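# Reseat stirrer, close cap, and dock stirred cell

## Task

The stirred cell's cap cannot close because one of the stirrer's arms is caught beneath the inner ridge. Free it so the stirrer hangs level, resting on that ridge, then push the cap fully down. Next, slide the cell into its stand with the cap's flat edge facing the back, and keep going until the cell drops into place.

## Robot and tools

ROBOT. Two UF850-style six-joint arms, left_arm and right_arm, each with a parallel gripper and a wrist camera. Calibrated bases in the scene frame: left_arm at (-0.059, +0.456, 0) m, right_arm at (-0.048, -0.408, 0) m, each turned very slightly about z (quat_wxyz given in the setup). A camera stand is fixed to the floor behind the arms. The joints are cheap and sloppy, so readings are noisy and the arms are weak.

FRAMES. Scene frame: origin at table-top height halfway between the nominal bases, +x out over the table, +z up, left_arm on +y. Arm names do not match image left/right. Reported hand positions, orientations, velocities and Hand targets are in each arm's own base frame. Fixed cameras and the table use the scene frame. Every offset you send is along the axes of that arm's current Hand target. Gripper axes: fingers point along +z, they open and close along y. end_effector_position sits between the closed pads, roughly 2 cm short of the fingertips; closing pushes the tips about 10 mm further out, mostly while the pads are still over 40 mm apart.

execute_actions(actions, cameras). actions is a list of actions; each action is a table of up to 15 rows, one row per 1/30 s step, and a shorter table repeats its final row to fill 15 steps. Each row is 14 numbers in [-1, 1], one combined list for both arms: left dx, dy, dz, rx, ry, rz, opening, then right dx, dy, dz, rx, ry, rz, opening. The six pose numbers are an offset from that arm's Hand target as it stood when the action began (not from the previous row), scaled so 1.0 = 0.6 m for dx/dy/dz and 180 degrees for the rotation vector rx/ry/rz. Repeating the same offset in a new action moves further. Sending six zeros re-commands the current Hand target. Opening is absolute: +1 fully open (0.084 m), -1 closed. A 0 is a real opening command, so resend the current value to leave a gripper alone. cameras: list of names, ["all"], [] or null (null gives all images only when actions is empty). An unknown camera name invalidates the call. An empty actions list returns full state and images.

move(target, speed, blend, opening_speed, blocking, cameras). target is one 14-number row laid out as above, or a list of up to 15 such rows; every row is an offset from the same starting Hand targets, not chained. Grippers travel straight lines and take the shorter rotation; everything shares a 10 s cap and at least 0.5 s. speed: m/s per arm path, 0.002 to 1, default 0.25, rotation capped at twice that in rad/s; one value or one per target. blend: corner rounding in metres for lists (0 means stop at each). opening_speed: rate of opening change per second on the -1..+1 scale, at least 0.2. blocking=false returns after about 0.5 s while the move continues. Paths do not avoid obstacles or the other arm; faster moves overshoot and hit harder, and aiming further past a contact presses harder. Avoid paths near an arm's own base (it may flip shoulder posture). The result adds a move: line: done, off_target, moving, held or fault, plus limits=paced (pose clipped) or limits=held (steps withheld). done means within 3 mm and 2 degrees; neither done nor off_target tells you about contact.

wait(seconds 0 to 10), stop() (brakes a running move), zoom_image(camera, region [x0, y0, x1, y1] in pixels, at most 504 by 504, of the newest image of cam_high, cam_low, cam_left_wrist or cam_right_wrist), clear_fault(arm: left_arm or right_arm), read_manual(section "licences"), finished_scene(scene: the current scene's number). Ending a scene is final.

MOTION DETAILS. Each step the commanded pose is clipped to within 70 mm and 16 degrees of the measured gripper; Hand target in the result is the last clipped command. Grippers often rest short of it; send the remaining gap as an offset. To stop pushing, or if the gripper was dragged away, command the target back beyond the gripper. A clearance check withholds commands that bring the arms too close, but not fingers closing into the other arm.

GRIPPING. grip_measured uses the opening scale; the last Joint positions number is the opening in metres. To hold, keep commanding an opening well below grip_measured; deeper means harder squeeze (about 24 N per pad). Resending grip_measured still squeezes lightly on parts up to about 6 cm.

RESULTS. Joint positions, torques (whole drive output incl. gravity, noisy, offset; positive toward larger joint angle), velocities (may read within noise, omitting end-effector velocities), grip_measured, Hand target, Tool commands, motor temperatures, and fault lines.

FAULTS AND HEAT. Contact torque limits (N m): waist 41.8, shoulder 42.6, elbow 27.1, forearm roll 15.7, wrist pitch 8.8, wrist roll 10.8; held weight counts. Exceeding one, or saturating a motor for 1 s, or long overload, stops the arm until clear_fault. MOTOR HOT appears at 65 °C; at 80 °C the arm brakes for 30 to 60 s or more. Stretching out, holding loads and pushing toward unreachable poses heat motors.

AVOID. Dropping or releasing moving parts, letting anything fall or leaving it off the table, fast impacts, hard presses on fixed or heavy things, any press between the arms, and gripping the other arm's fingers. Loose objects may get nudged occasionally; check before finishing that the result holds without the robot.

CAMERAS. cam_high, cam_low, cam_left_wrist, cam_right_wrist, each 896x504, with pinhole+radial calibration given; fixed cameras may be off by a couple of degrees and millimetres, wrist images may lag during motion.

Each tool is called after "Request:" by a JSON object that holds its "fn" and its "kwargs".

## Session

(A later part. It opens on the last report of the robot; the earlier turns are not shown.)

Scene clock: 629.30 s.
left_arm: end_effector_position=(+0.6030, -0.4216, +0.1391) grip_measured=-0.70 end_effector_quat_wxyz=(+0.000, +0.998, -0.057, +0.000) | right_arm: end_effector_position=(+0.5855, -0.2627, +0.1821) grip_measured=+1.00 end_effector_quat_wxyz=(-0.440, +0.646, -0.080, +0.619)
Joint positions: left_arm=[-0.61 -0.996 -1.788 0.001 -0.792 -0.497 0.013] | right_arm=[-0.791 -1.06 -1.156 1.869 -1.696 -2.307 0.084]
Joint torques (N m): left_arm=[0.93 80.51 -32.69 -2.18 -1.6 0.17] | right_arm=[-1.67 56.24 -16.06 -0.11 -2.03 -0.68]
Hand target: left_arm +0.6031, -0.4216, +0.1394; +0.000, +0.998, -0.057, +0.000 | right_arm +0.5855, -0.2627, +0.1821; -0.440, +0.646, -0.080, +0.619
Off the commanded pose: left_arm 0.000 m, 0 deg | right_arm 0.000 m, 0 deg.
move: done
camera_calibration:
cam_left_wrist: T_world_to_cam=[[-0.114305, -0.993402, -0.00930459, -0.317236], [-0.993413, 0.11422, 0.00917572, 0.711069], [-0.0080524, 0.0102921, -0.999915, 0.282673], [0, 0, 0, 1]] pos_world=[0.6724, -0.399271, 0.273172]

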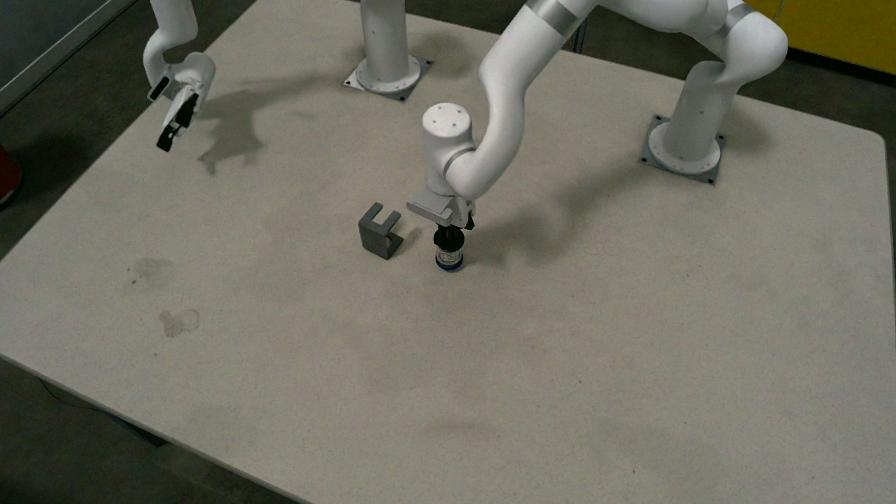

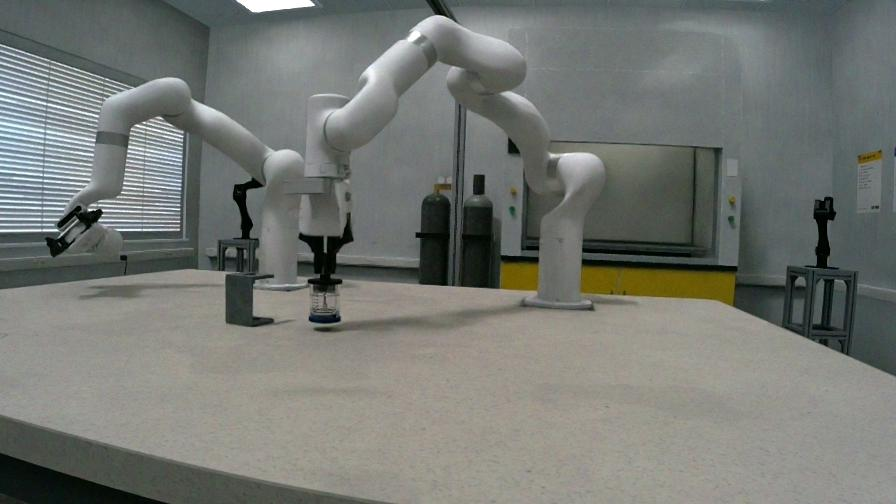

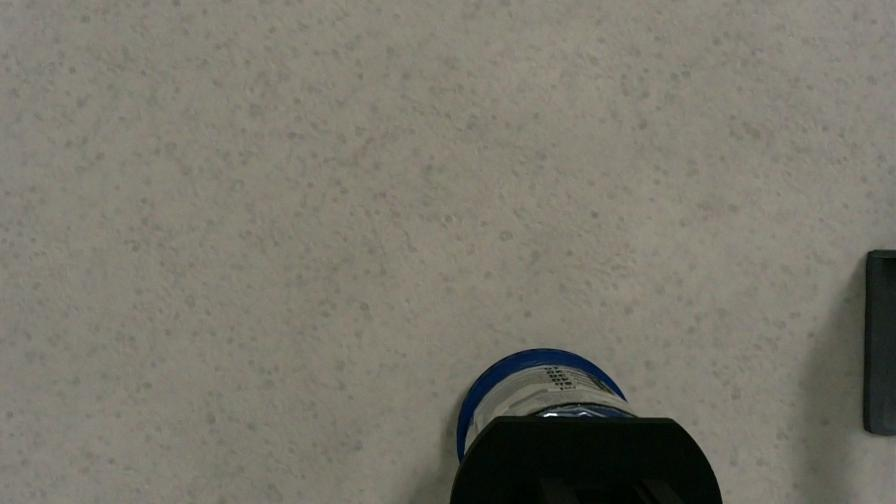

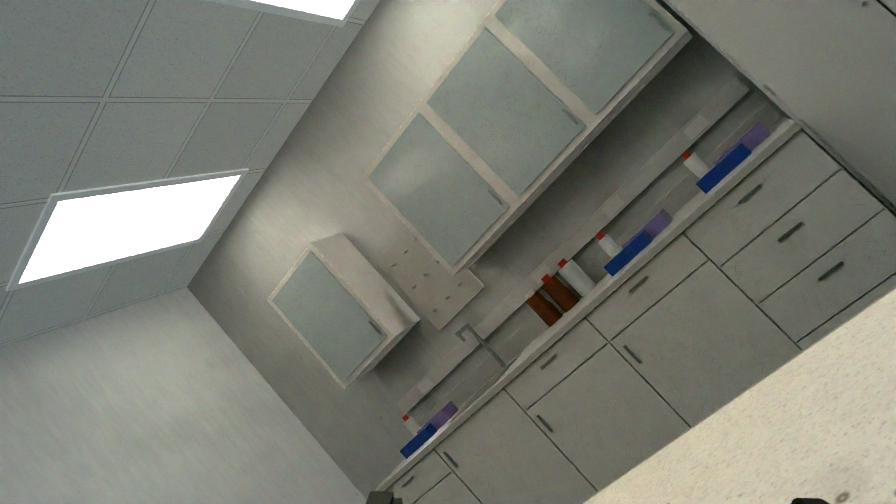

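Request:
{"fn": "move", "kwargs": {"target": [-0.141,0.278,-0.018,0,0,0,-1,0,0,0,0,0,0,1], "speed": 0.12, "cameras": ["all"]}}

Request:
{"fn": "zoom_image", "kwargs": {"camera": "cam_low", "region": [200, 230, 340, 340]}}

Request:
{"fn": "zoom_image", "kwargs": {"camera": "cam_high", "region": [340, 150, 440, 270]}}

Scene clock: 639.83 s.
left_arm: end_effector_position=(+0.5001, -0.5778, +0.1501) grip_measured=-0.70 end_effector_quat_wxyz=(+0.000, +0.998, -0.057, +0.000) | right_arm: end_effector_position=(+0.5855, -0.2627, +0.1821) grip_measured=+1.00 end_effector_quat_wxyz=(-0.440, +0.646, -0.080, +0.619)
Joint positions: left_arm=[-0.858 -1.065 -1.939 0.001 -0.874 -0.744 0.013] | right_arm=[-0.791 -1.06 -1.156 1.869 -1.696 -2.307 0.084]
Joint torques (N m): left_arm=[-6.85 28.33 -34.49 3.39 -1.55 -1.49] | right_arm=[1.04 54.65 -16.77 0.26 -1.97 -0.66]
Hand target: left_arm +0.5001, -0.5778, +0.1501; +0.000, +0.998, -0.057, +0.000 | right_arm +0.5855, -0.2627, +0.1821; -0.440, +0.646, -0.080, +0.619
Off the commanded pose: left_arm 0.000 m, 0 deg | right_arm 0.000 m, 0 deg.
move: done
camera_calibration:
cam_left_wrist: T_world_to_cam=[[-0.114203, -0.993416, -0.00901879, -0.484112], [-0.993426, 0.114122, 0.00904091, 0.626567], [-0.00795215, 0.009992, -0.999918, 0.294228], [0, 0, 0, 1]] pos_world=[0.5695, -0.55537, 0.284173]

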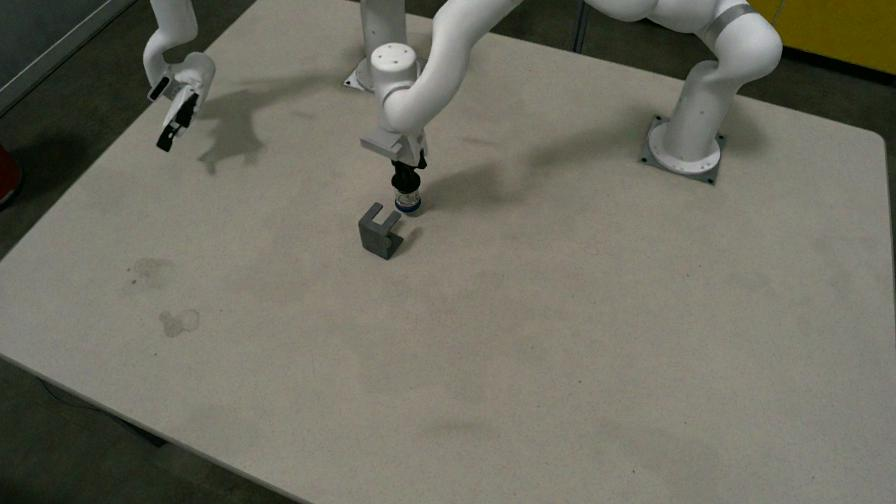

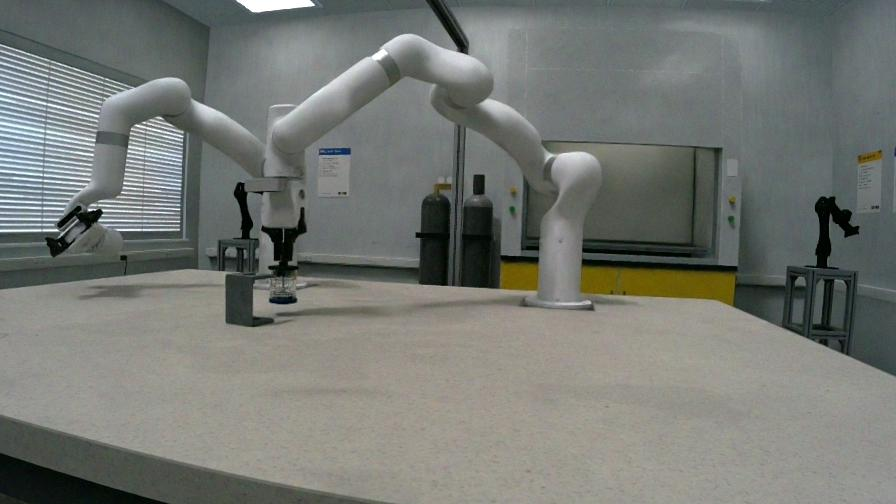

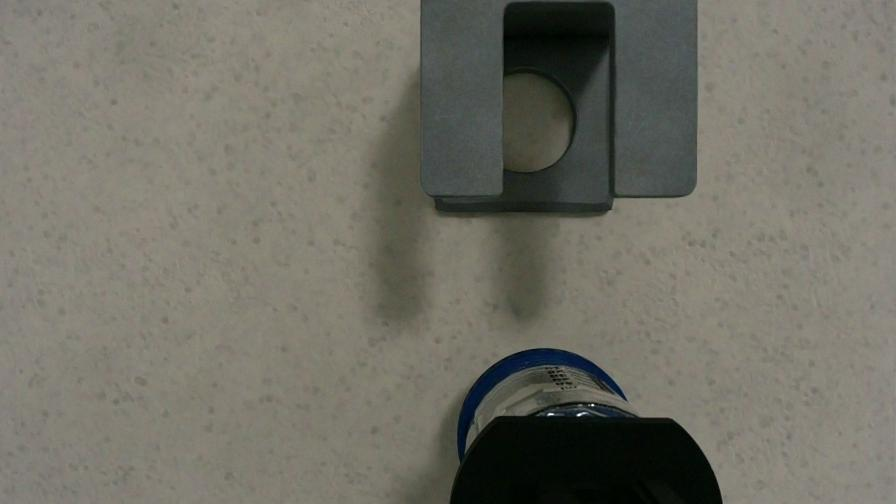

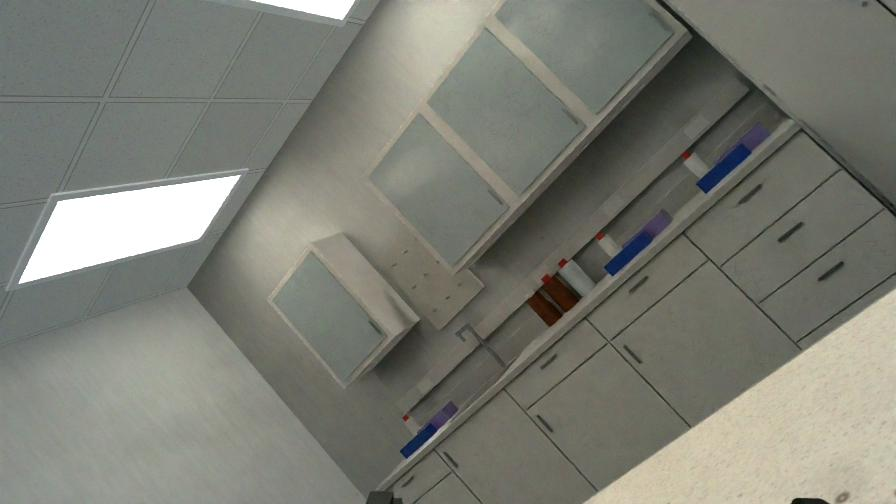

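Scaled by 3.600.

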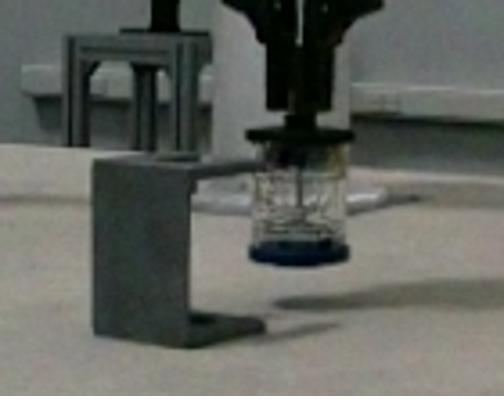

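Scaled by 4.200.

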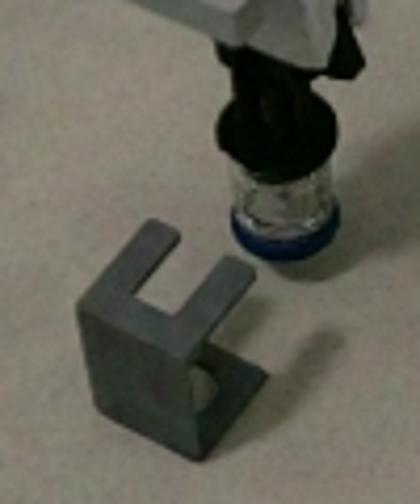

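Request:
{"fn": "move", "kwargs": {"target": [0,-0.009,0.0268,0,0,0,-1,0,0,0,0,0,0,1], "speed": 0.06, "cameras": ["all"]}}

Request:
{"fn": "zoom_image", "kwargs": {"camera": "cam_low", "region": [210, 240, 310, 340]}}

Request:
{"fn": "zoom_image", "kwargs": {"camera": "cam_high", "region": [340, 150, 440, 270]}}

Scene clock: 652.97 s.
left_arm: end_effector_position=(+0.5007, -0.5724, +0.1340) grip_measured=-0.70 end_effector_quat_wxyz=(+0.000, +0.998, -0.057, +0.000) | right_arm: end_effector_position=(+0.5855, -0.2627, +0.1821) grip_measured=+1.00 end_effector_quat_wxyz=(-0.440, +0.646, -0.080, +0.619)
Joint positions: left_arm=[-0.852 -1.073 -1.916 0.001 -0.842 -0.739 0.013] | right_arm=[-0.791 -1.06 -1.156 1.869 -1.696 -2.307 0.084]
Joint torques (N m): left_arm=[8.26 25.16 -10.03 3.05 1.73 1.07] | right_arm=[-0.57 56.87 -16.02 0.75 -2.01 -0.64]
Hand target: left_arm +0.5007, -0.5724, +0.1340; +0.000, +0.998, -0.057, +0.000 | right_arm +0.5855, -0.2627, +0.1821; -0.440, +0.646, -0.080, +0.619
Off the commanded pose: left_arm 0.000 m, 0 deg | right_arm 0.000 m, 0 deg.
move: done
camera_calibration:
cam_left_wrist: T_world_to_cam=[[-0.114401, -0.993393, -0.00912807, -0.478769], [-0.993404, 0.11432, 0.00895539, 0.626822], [-0.0078527, 0.0100924, -0.999918, 0.278079], [0, 0, 0, 1]] pos_world=[0.570099, -0.55007, 0.268073]

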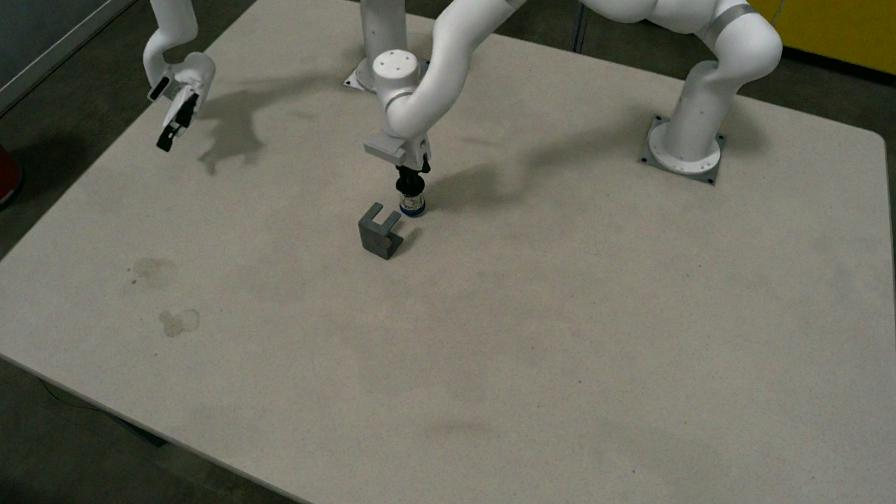

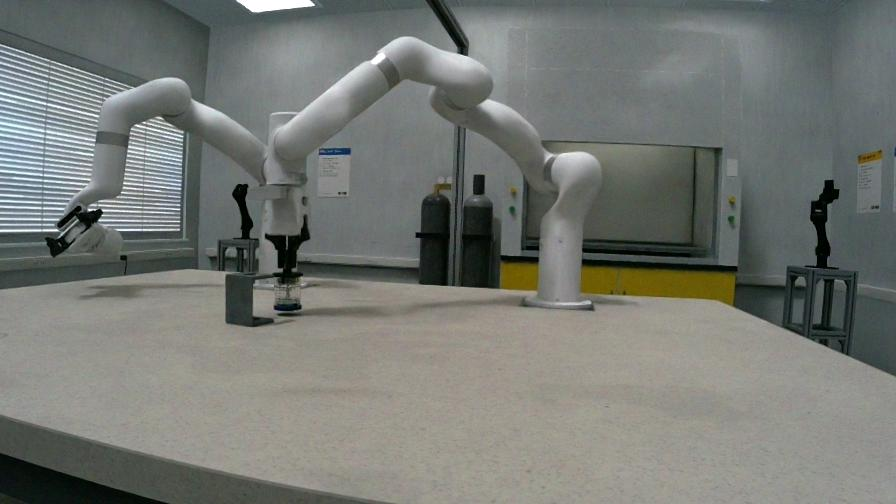

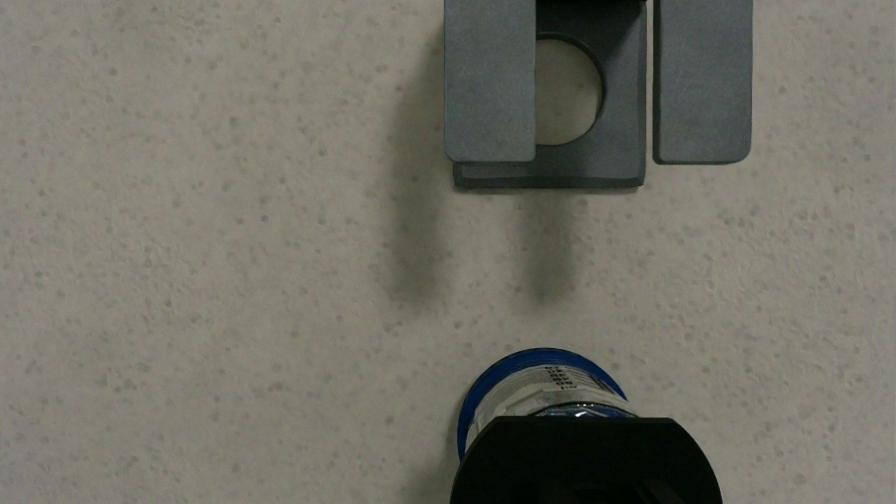

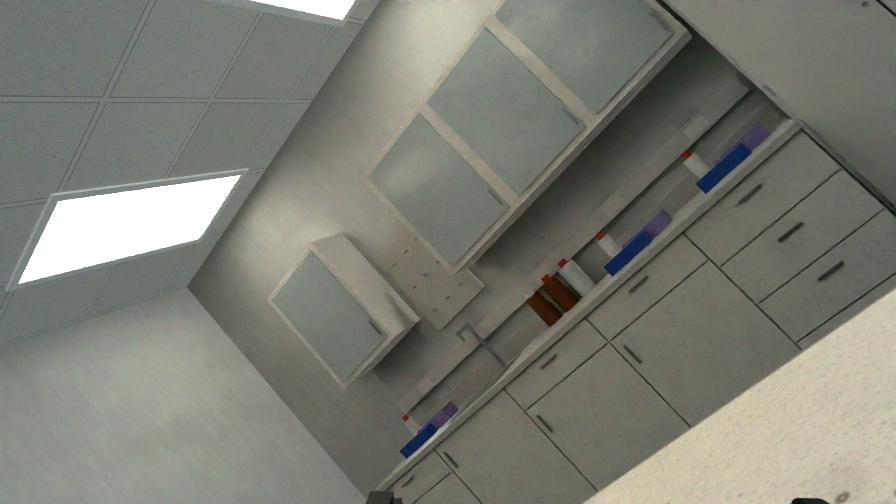

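Scaled by 5.040.

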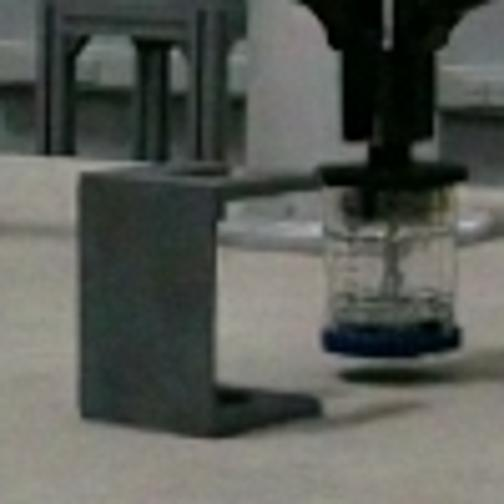

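Scaled by 4.200.

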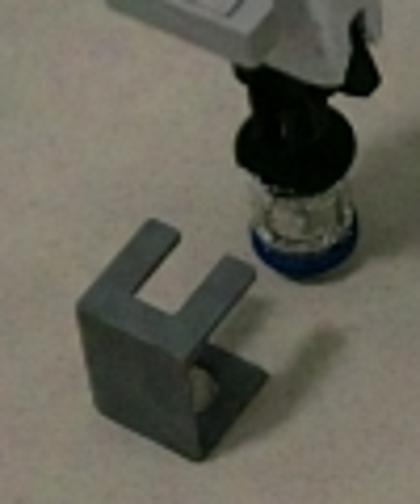

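Request:
{"fn": "zoom_image", "kwargs": {"camera": "cam_low", "region": [220, 260, 310, 335]}}

Scaled by 5.600.

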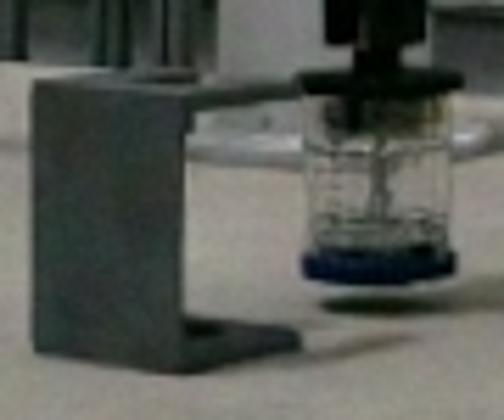

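Request:
{"fn": "move", "kwargs": {"target": [[0,0.0035,0.0032,0,0,0,-1,0,0,0,0,0,0,1],[0.08,0.0035,0.0032,0,0,0,-1,0,0,0,0,0,0,1]], "speed": 0.06, "cameras": ["all"]}}

Request:
{"fn": "zoom_image", "kwargs": {"camera": "cam_low", "region": [220, 260, 310, 335]}}

Request:
{"fn": "zoom_image", "kwargs": {"camera": "cam_high", "region": [340, 170, 430, 270]}}

Scene clock: 702.83 s.
left_arm: end_effector_position=(+0.5482, -0.5799, +0.1321) grip_measured=-0.70 end_effector_quat_wxyz=(+0.000, +0.998, -0.057, +0.000) | right_arm: end_effector_position=(+0.5855, -0.2627, +0.1821) grip_measured=+1.00 end_effector_quat_wxyz=(-0.440, +0.646, -0.080, +0.619)
Joint positions: left_arm=[-0.814 -1.206 -2.155 0.001 -0.949 -0.701 0.013] | right_arm=[-0.791 -1.06 -1.156 1.869 -1.696 -2.307 0.084]
Joint torques (N m): left_arm=[11.13 27.61 -35.1 0.37 -1.66 1.41] | right_arm=[-0.16 56.48 -16.49 0.25 -1.96 -0.72]
Hand target: left_arm +0.5482, -0.5799, +0.1321; +0.000, +0.998, -0.057, +0.000 | right_arm +0.5855, -0.2627, +0.1821; -0.440, +0.646, -0.080, +0.619
Off the commanded pose: left_arm 0.000 m, 0 deg | right_arm 0.000 m, 0 deg.
move: done
camera_calibration:
cam_left_wrist: T_world_to_cam=[[-0.1144, -0.993393, -0.00913952, -0.480812], [-0.993405, 0.11432, 0.00885604, 0.67481], [-0.0077527, 0.0100924, -0.999919, 0.276566], [0, 0, 0, 1]] pos_world=[0.617499, -0.55757, 0.266173]

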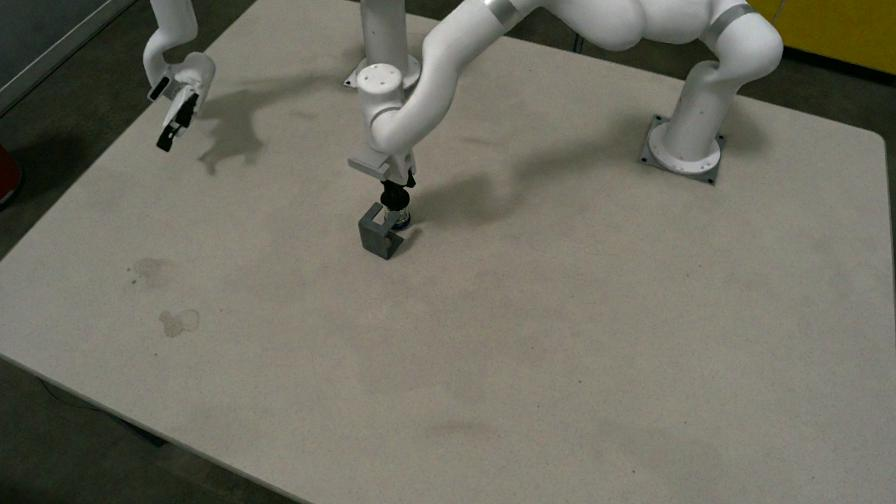

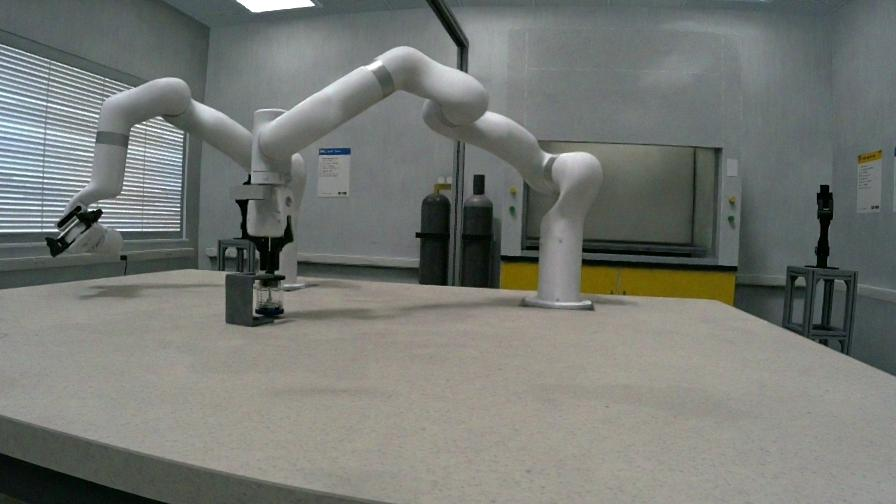

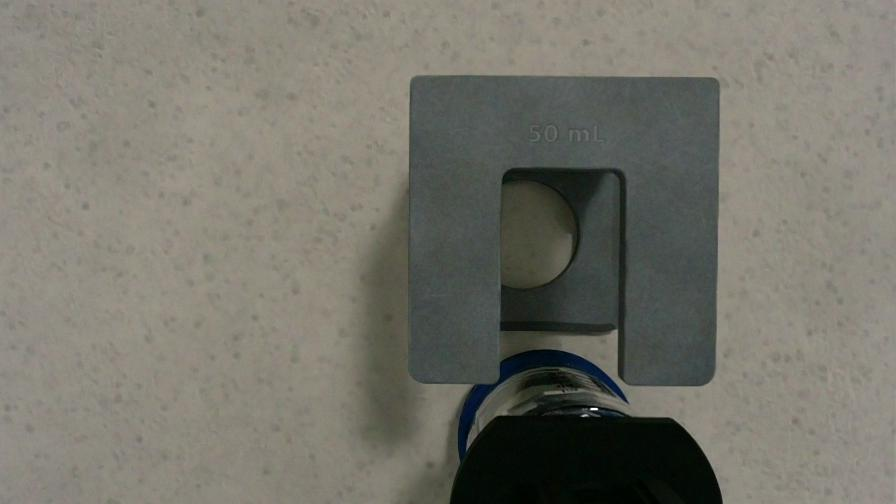

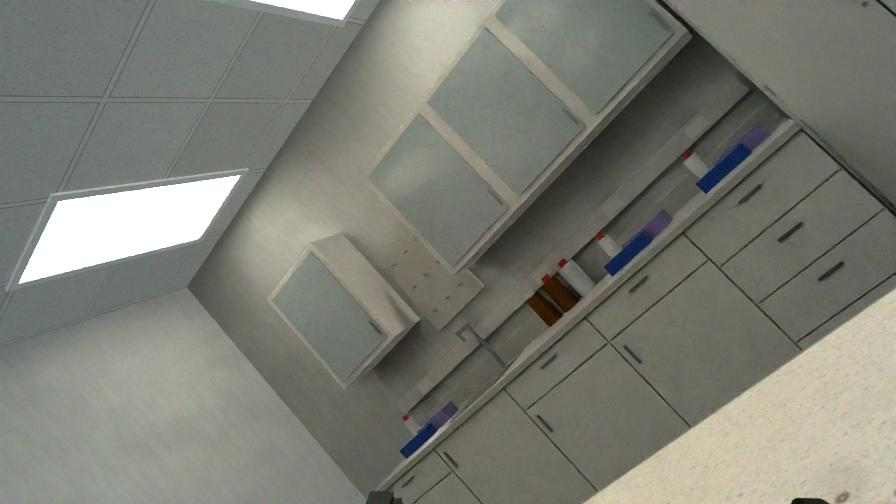

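Scaled by 5.600.

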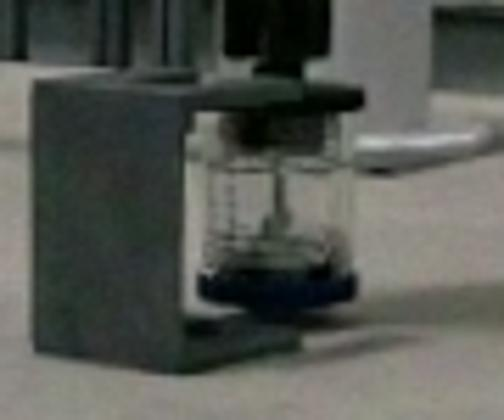

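Scaled by 5.040.

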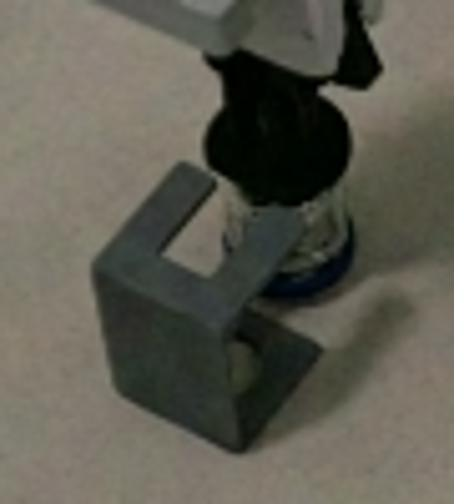

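Request:
{"fn": "move", "kwargs": {"target": [[0,-0.0125,0,0,0,0,-1,0,0,0,0,0,0,1],[0.013,-0.0141,0,0,0,0,-1,0,0,0,0,0,0,1]], "speed": 0.04, "cameras": ["all"]}}

Request:
{"fn": "zoom_image", "kwargs": {"camera": "cam_low", "region": [220, 260, 310, 335]}}

Request:
{"fn": "zoom_image", "kwargs": {"camera": "cam_high", "region": [340, 170, 430, 270]}}

Scene clock: 731.23 s.
left_arm: end_effector_position=(+0.5569, -0.5724, +0.1321) grip_measured=-0.70 end_effector_quat_wxyz=(+0.000, +0.998, -0.057, +0.000) | right_arm: end_effector_position=(+0.5855, -0.2627, +0.1821) grip_measured=+1.00 end_effector_quat_wxyz=(-0.440, +0.646, -0.080, +0.619)
Joint positions: left_arm=[-0.799 -1.209 -2.159 0.001 -0.951 -0.686 0.013] | right_arm=[-0.791 -1.06 -1.156 1.869 -1.696 -2.307 0.084]
Joint torques (N m): left_arm=[11.16 29.59 -35.15 -0.66 -1.64 1.44] | right_arm=[-0.63 55.43 -16.17 0.16 -2 -0.63]
Hand target: left_arm +0.5569, -0.5724, +0.1321; +0.000, +0.998, -0.057, +0.000 | right_arm +0.5855, -0.2627, +0.1821; -0.440, +0.646, -0.080, +0.619
Off the commanded pose: left_arm 0.000 m, 0 deg | right_arm 0.000 m, 0 deg.
move: done
camera_calibration:
cam_left_wrist: T_world_to_cam=[[-0.1144, -0.993393, -0.00913952, -0.472366], [-0.993405, 0.11432, 0.00885604, 0.682596], [-0.0077527, 0.0100924, -0.999919, 0.276557], [0, 0, 0, 1]] pos_world=[0.626199, -0.55007, 0.266173]

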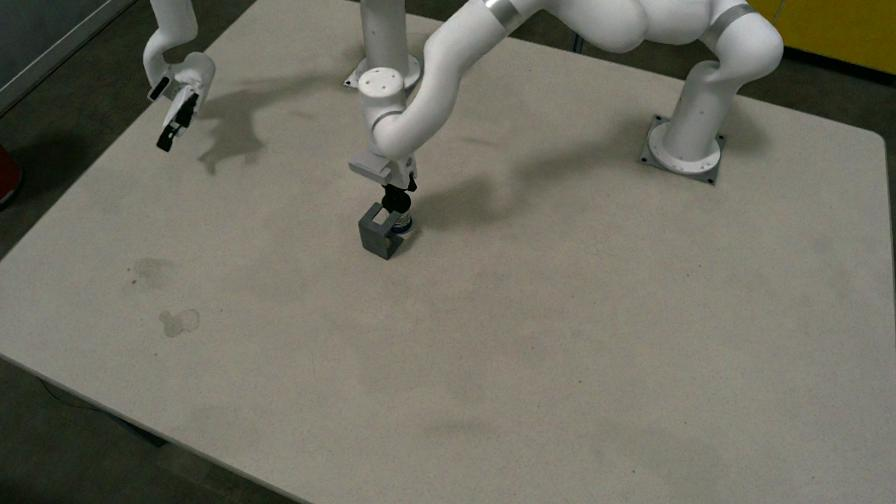

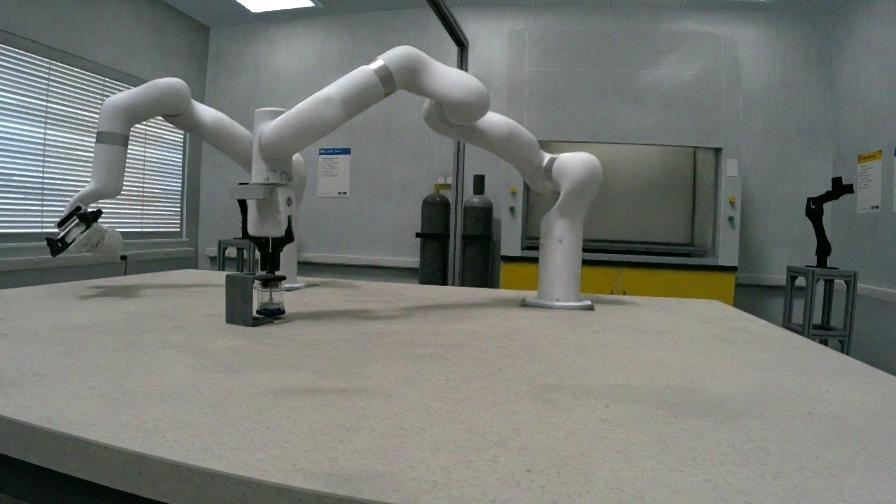

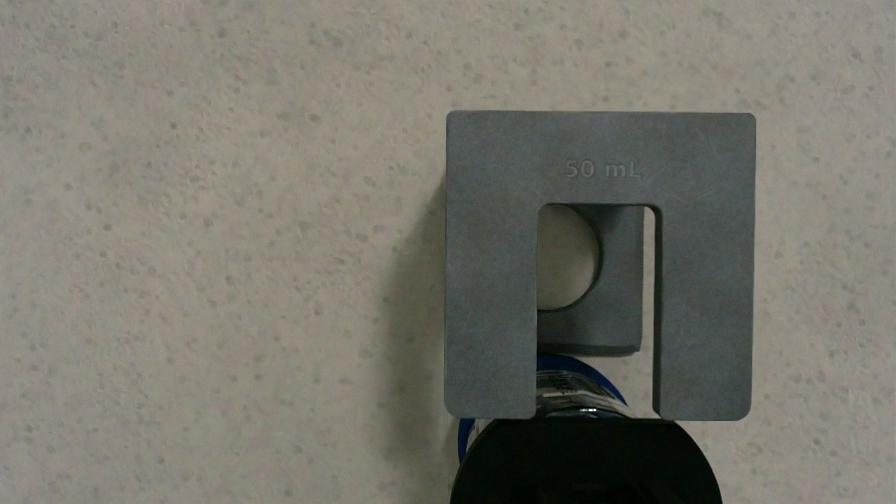

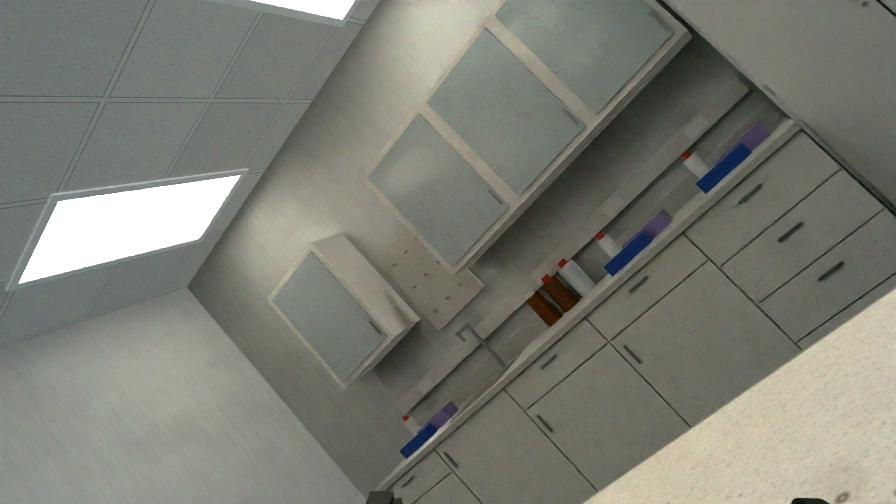

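Scaled by 5.600.

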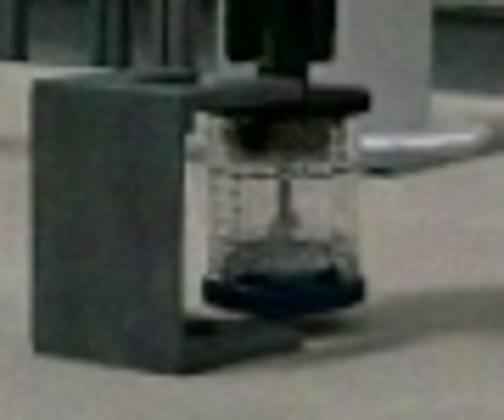

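Scaled by 5.040.

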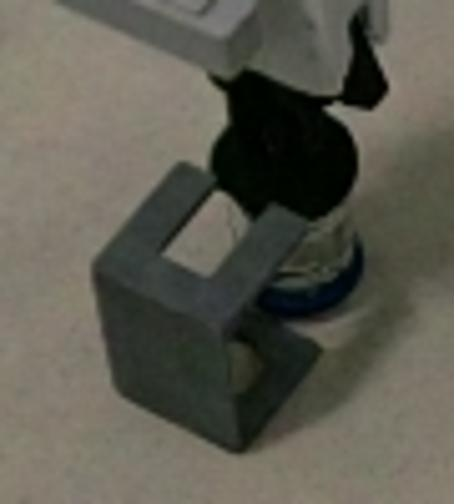

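Request:
{"fn": "move", "kwargs": {"target": [[0,0.0025,0,0,0,0,-1,0,0,0,0,0,0,1],[0.03,-0.001,0,0,0,0,-1,0,0,0,0,0,0,1]], "speed": 0.03, "cameras": ["all"]}}

Request:
{"fn": "zoom_image", "kwargs": {"camera": "cam_low", "region": [220, 260, 310, 335]}}

Request:
{"fn": "zoom_image", "kwargs": {"camera": "cam_high", "region": [340, 170, 430, 270]}}

Scene clock: 740.87 s.
left_arm: end_effector_position=(+0.5749, -0.5739, +0.1323) grip_measured=-0.70 end_effector_quat_wxyz=(+0.000, +0.998, -0.057, +0.000) | right_arm: end_effector_position=(+0.5855, -0.2627, +0.1821) grip_measured=+1.00 end_effector_quat_wxyz=(-0.440, +0.646, -0.080, +0.619)
Joint positions: left_arm=[-0.785 -1.27 -2.272 0.001 -1.002 -0.671 0.013] | right_arm=[-0.791 -1.06 -1.156 1.869 -1.696 -2.307 0.084]
Joint torques (N m): left_arm=[11.56 26.87 -32.86 -1.9 -1.25 1.49] | right_arm=[0.72 55.7 -16.56 0.5 -1.99 -0.67]
Hand target: left_arm +0.5748, -0.5738, +0.1321; +0.000, +0.998, -0.057, +0.000 | right_arm +0.5855, -0.2627, +0.1821; -0.440, +0.646, -0.080, +0.619
Off the commanded pose: left_arm 0.000 m, 0 deg | right_arm 0.000 m, 0 deg.
move: done
camera_calibration:
cam_left_wrist: T_world_to_cam=[[-0.114398, -0.993394, -0.00905164, -0.47182], [-0.993405, 0.11432, 0.00874527, 0.700677], [-0.00765271, 0.00999239, -0.999921, 0.276793], [0, 0, 0, 1]] pos_world=[0.644199, -0.55157, 0.266373]

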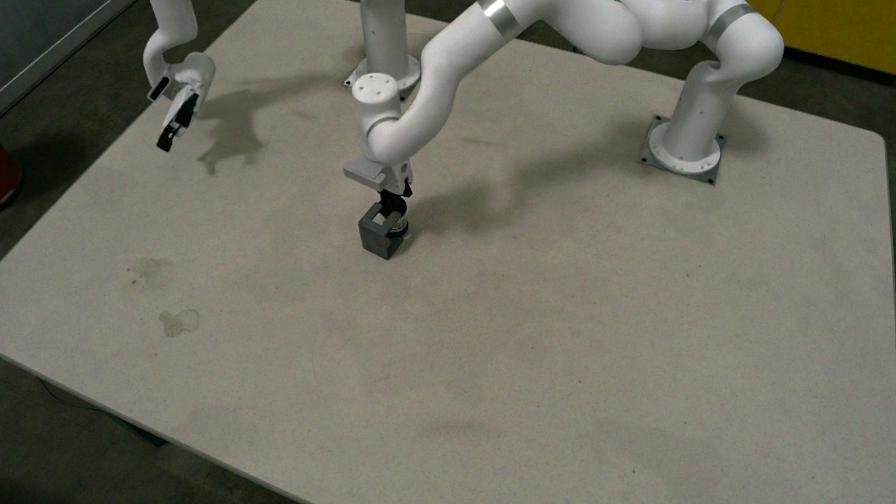

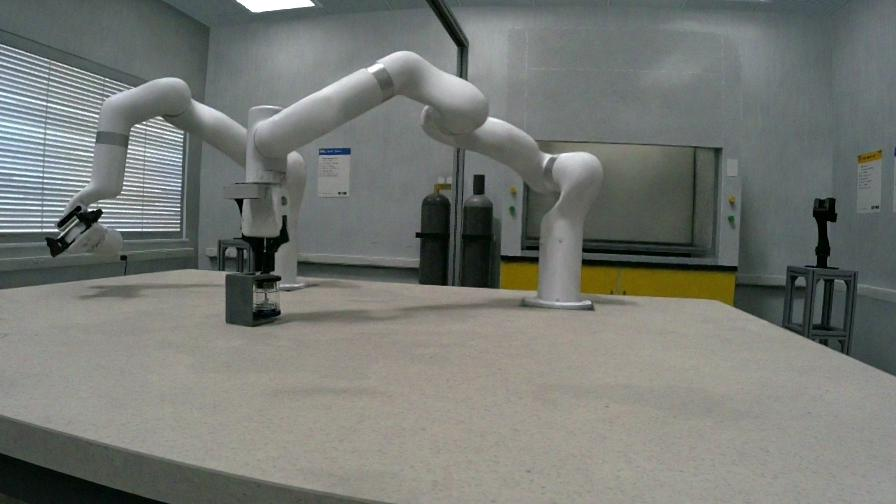

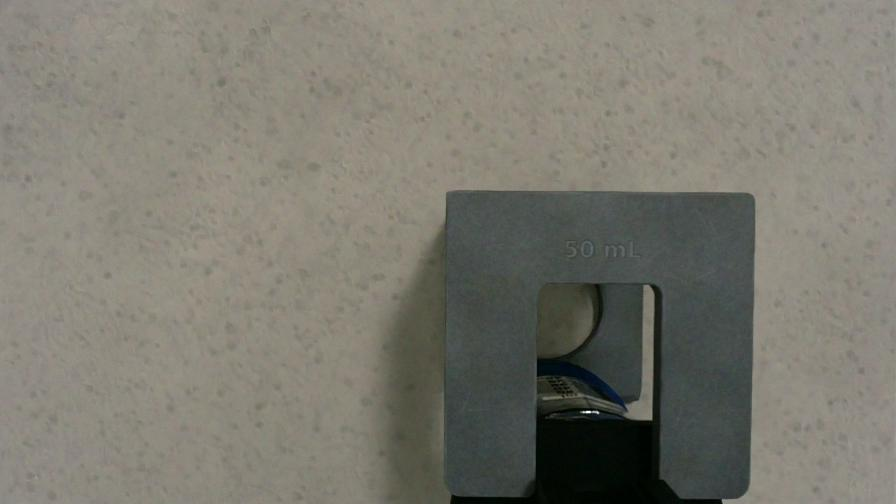

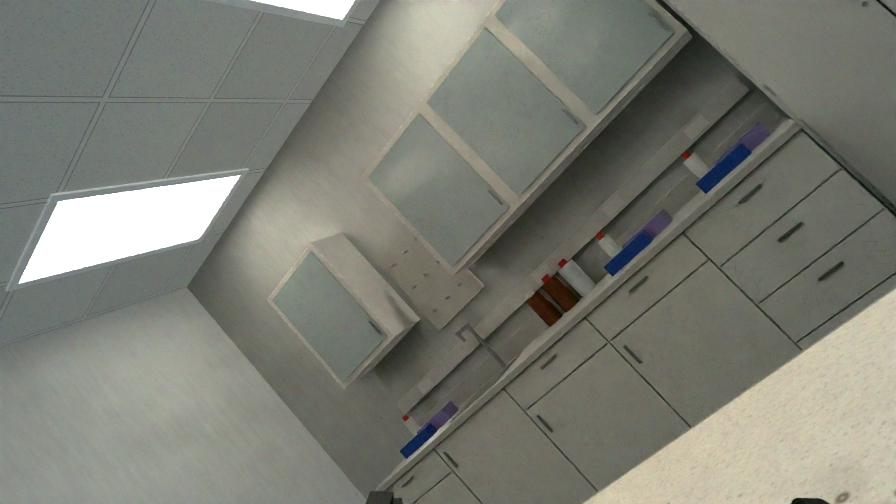

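Scaled by 5.600.

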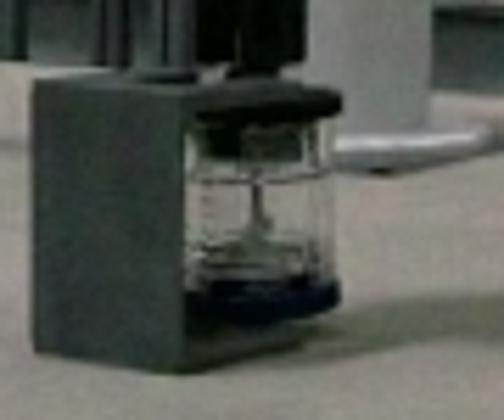

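Scaled by 5.040.

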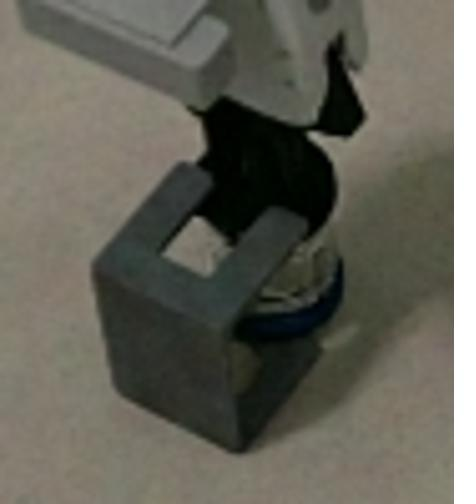

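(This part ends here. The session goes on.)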